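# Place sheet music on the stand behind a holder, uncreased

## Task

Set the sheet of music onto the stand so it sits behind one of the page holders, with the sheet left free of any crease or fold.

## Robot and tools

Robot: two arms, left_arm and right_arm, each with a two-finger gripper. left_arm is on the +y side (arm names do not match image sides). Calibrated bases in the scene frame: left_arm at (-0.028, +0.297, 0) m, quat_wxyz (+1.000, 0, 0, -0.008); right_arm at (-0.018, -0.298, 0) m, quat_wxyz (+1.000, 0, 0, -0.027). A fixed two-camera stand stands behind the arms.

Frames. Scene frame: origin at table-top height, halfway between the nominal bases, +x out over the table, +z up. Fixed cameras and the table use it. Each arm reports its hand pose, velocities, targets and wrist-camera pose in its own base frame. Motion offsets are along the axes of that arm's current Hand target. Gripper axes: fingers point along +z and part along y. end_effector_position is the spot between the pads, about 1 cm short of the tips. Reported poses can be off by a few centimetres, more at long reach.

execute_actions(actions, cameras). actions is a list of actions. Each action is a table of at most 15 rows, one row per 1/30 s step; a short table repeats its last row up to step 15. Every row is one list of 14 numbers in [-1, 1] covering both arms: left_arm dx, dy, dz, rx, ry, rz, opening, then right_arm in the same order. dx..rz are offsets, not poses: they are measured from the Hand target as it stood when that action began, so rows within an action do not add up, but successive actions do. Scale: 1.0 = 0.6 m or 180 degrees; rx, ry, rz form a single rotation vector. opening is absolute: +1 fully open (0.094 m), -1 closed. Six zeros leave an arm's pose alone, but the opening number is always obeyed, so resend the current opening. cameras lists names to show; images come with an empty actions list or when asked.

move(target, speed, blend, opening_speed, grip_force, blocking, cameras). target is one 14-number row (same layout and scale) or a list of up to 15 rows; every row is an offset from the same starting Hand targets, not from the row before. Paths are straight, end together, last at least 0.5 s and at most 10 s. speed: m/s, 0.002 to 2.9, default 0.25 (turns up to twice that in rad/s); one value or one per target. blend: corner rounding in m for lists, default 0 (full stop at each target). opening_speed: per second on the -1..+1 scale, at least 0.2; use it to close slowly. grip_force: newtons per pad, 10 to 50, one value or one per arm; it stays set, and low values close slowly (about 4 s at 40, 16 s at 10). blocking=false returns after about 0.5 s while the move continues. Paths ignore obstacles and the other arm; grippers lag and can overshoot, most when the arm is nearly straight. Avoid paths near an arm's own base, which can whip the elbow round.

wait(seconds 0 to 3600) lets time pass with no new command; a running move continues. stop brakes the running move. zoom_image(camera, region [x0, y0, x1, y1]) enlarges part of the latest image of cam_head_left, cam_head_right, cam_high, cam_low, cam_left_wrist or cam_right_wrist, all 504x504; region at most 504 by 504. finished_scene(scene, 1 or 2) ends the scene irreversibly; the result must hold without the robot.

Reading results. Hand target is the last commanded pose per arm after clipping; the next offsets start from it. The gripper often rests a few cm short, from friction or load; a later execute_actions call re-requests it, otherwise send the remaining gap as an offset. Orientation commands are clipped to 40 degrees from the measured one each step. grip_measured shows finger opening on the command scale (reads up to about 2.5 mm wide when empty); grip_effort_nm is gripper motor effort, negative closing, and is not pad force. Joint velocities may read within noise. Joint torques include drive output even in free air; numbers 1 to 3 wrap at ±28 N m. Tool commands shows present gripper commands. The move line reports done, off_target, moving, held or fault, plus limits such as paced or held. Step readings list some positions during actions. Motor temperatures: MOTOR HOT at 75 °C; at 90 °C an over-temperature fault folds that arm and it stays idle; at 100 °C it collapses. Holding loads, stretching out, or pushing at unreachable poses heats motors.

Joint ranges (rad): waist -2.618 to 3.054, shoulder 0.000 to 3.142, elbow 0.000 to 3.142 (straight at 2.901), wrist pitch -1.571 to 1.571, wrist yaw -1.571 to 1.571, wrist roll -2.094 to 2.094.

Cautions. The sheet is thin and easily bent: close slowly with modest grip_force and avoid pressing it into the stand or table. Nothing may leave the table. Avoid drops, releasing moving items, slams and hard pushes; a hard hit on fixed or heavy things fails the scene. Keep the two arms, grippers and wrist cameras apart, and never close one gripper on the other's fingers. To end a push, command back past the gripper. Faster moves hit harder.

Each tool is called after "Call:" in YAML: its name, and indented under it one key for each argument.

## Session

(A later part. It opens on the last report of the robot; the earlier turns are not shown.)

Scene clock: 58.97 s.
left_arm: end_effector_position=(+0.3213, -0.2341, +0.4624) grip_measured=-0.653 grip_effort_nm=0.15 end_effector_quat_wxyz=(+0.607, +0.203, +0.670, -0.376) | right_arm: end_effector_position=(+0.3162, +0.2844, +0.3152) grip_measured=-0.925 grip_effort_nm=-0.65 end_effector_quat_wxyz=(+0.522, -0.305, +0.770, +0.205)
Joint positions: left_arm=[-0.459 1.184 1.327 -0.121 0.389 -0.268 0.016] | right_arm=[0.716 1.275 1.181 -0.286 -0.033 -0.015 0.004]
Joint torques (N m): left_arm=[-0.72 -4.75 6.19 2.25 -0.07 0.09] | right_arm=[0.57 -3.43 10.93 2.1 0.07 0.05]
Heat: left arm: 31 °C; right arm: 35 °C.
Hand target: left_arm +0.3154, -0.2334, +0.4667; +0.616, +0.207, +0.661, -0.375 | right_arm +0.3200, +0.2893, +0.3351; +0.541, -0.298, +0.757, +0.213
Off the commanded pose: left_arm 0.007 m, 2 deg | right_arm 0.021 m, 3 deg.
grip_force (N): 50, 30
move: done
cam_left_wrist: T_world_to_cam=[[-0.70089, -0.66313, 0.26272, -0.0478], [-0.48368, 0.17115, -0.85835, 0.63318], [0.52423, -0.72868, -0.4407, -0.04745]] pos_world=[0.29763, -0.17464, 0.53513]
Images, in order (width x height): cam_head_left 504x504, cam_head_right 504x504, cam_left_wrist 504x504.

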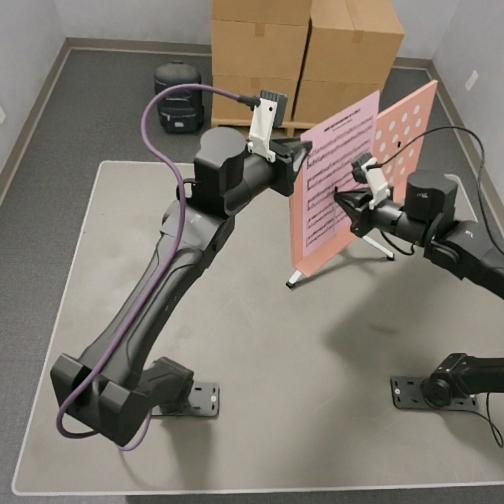

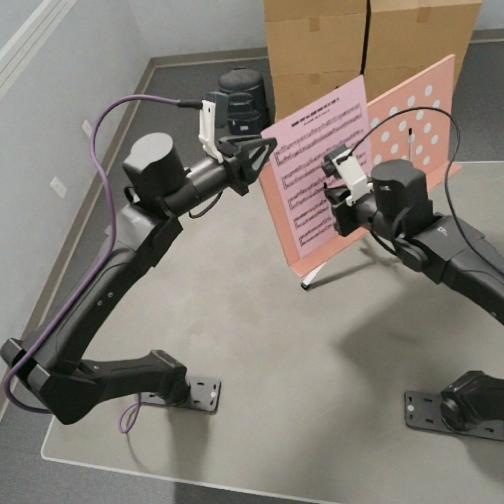

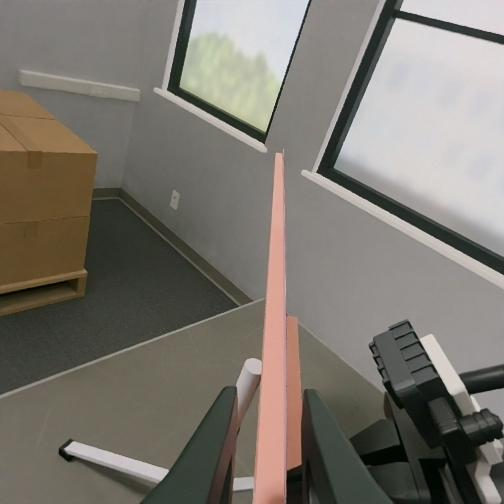

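Call:
move:
  target:
    - [0,0,-0.18,0,0,0,-0.65, 0,0,0,0,0,0,-1]
    - [0,0,-0.18,0,0,0,-0.65, 0,0,0,0,0,0,-0.4]
    - [0,0,-0.18,0,0,0,-0.65, 0,0,-0.17,0,0,0,-0.4]
  speed: [0.12,0.1,0.12]
  cameras: ["all"]

Scene clock: 63.27 s.
left_arm: end_effector_position=(+0.2435, -0.1534, +0.4701) grip_measured=-0.652 grip_effort_nm=0.15 end_effector_quat_wxyz=(+0.623, +0.212, +0.654, -0.373) | right_arm: end_effector_position=(+0.2512, +0.2261, +0.3578) grip_measured=-0.402 grip_effort_nm=0.11 end_effector_quat_wxyz=(+0.532, -0.301, +0.764, +0.208)
Joint positions: left_arm=[-0.15 0.847 1.188 -0.268 0.701 -0.273 0.016] | right_arm=[0.711 0.986 1.181 -0.55 -0.035 -0.015 0.028]
Joint torques (N m): left_arm=[0.66 -1.02 5.24 1.86 0 -0.04] | right_arm=[-0.5 -2.3 8.18 1.91 -0.09 -0.02]
Heat: left arm: 31 °C; right arm: 35 °C.
Hand target: left_arm +0.2442, -0.1523, +0.4623; +0.616, +0.207, +0.661, -0.375 | right_arm +0.2494, +0.2236, +0.3681; +0.541, -0.298, +0.757, +0.213
Off the commanded pose: left_arm 0.008 m, 1 deg | right_arm 0.011 m, 2 deg.
grip_force (N): 50, 30
move: off_target (right_arm); target 2's new opening was sent with right_arm's hand 0.021 m and 3 deg from that target
cam_left_wrist: T_world_to_cam=[[-0.71497, -0.65995, 0.23084, -0.03188], [-0.44037, 0.16864, -0.88184, 0.58841], [0.54304, -0.73214, -0.41119, 0.03648]] pos_world=[0.21652, -0.09356, 0.54124]
cam_right_wrist: T_world_to_cam=[[0.72117, -0.69273, 0.00582, -0.02221], [-0.51133, -0.53795, -0.67019, 0.52984], [0.46739, 0.48035, -0.74216, 0.13291]] pos_world=[0.22482, 0.2058, 0.45386]

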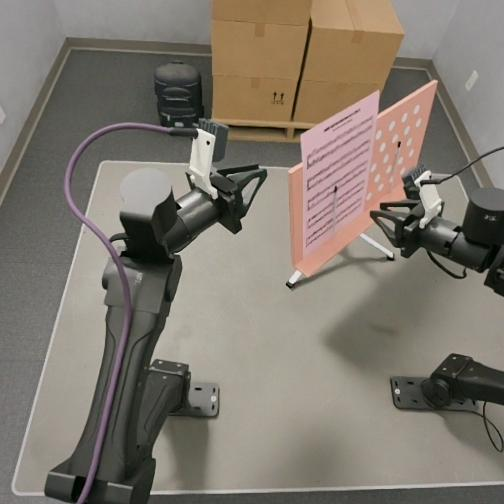

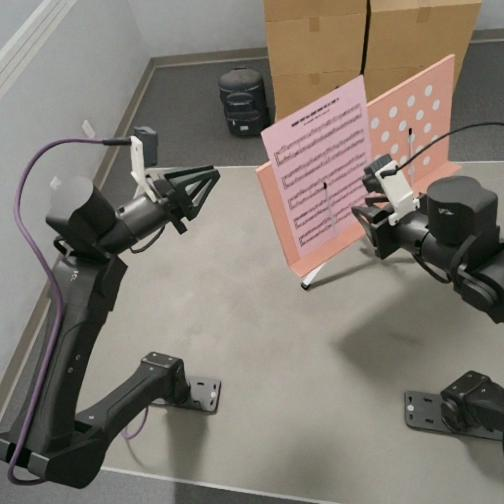

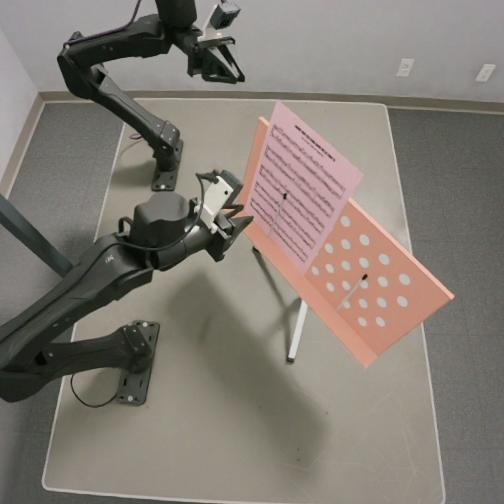

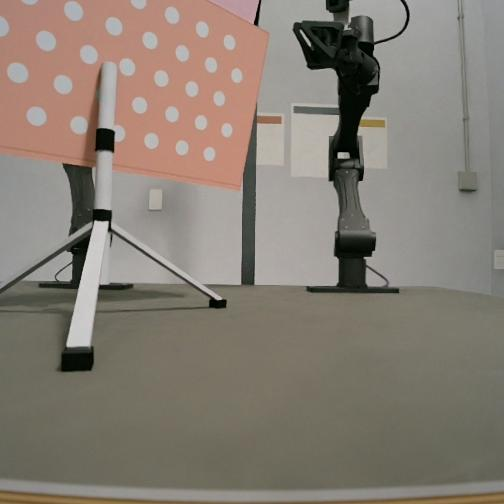

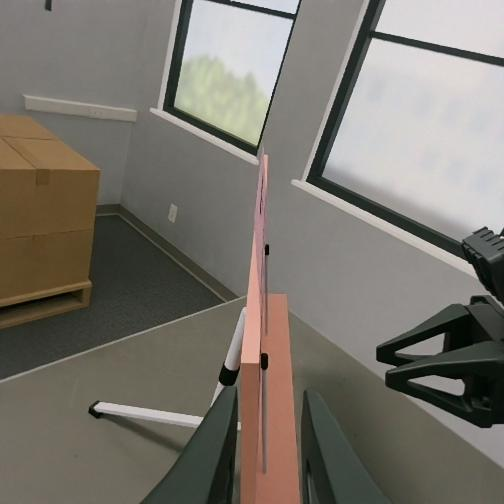

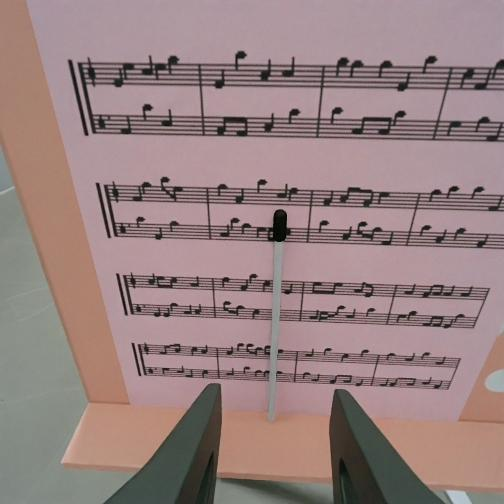

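Call:
finished_scene:
  scene: 1

The scene is finished: the task was done.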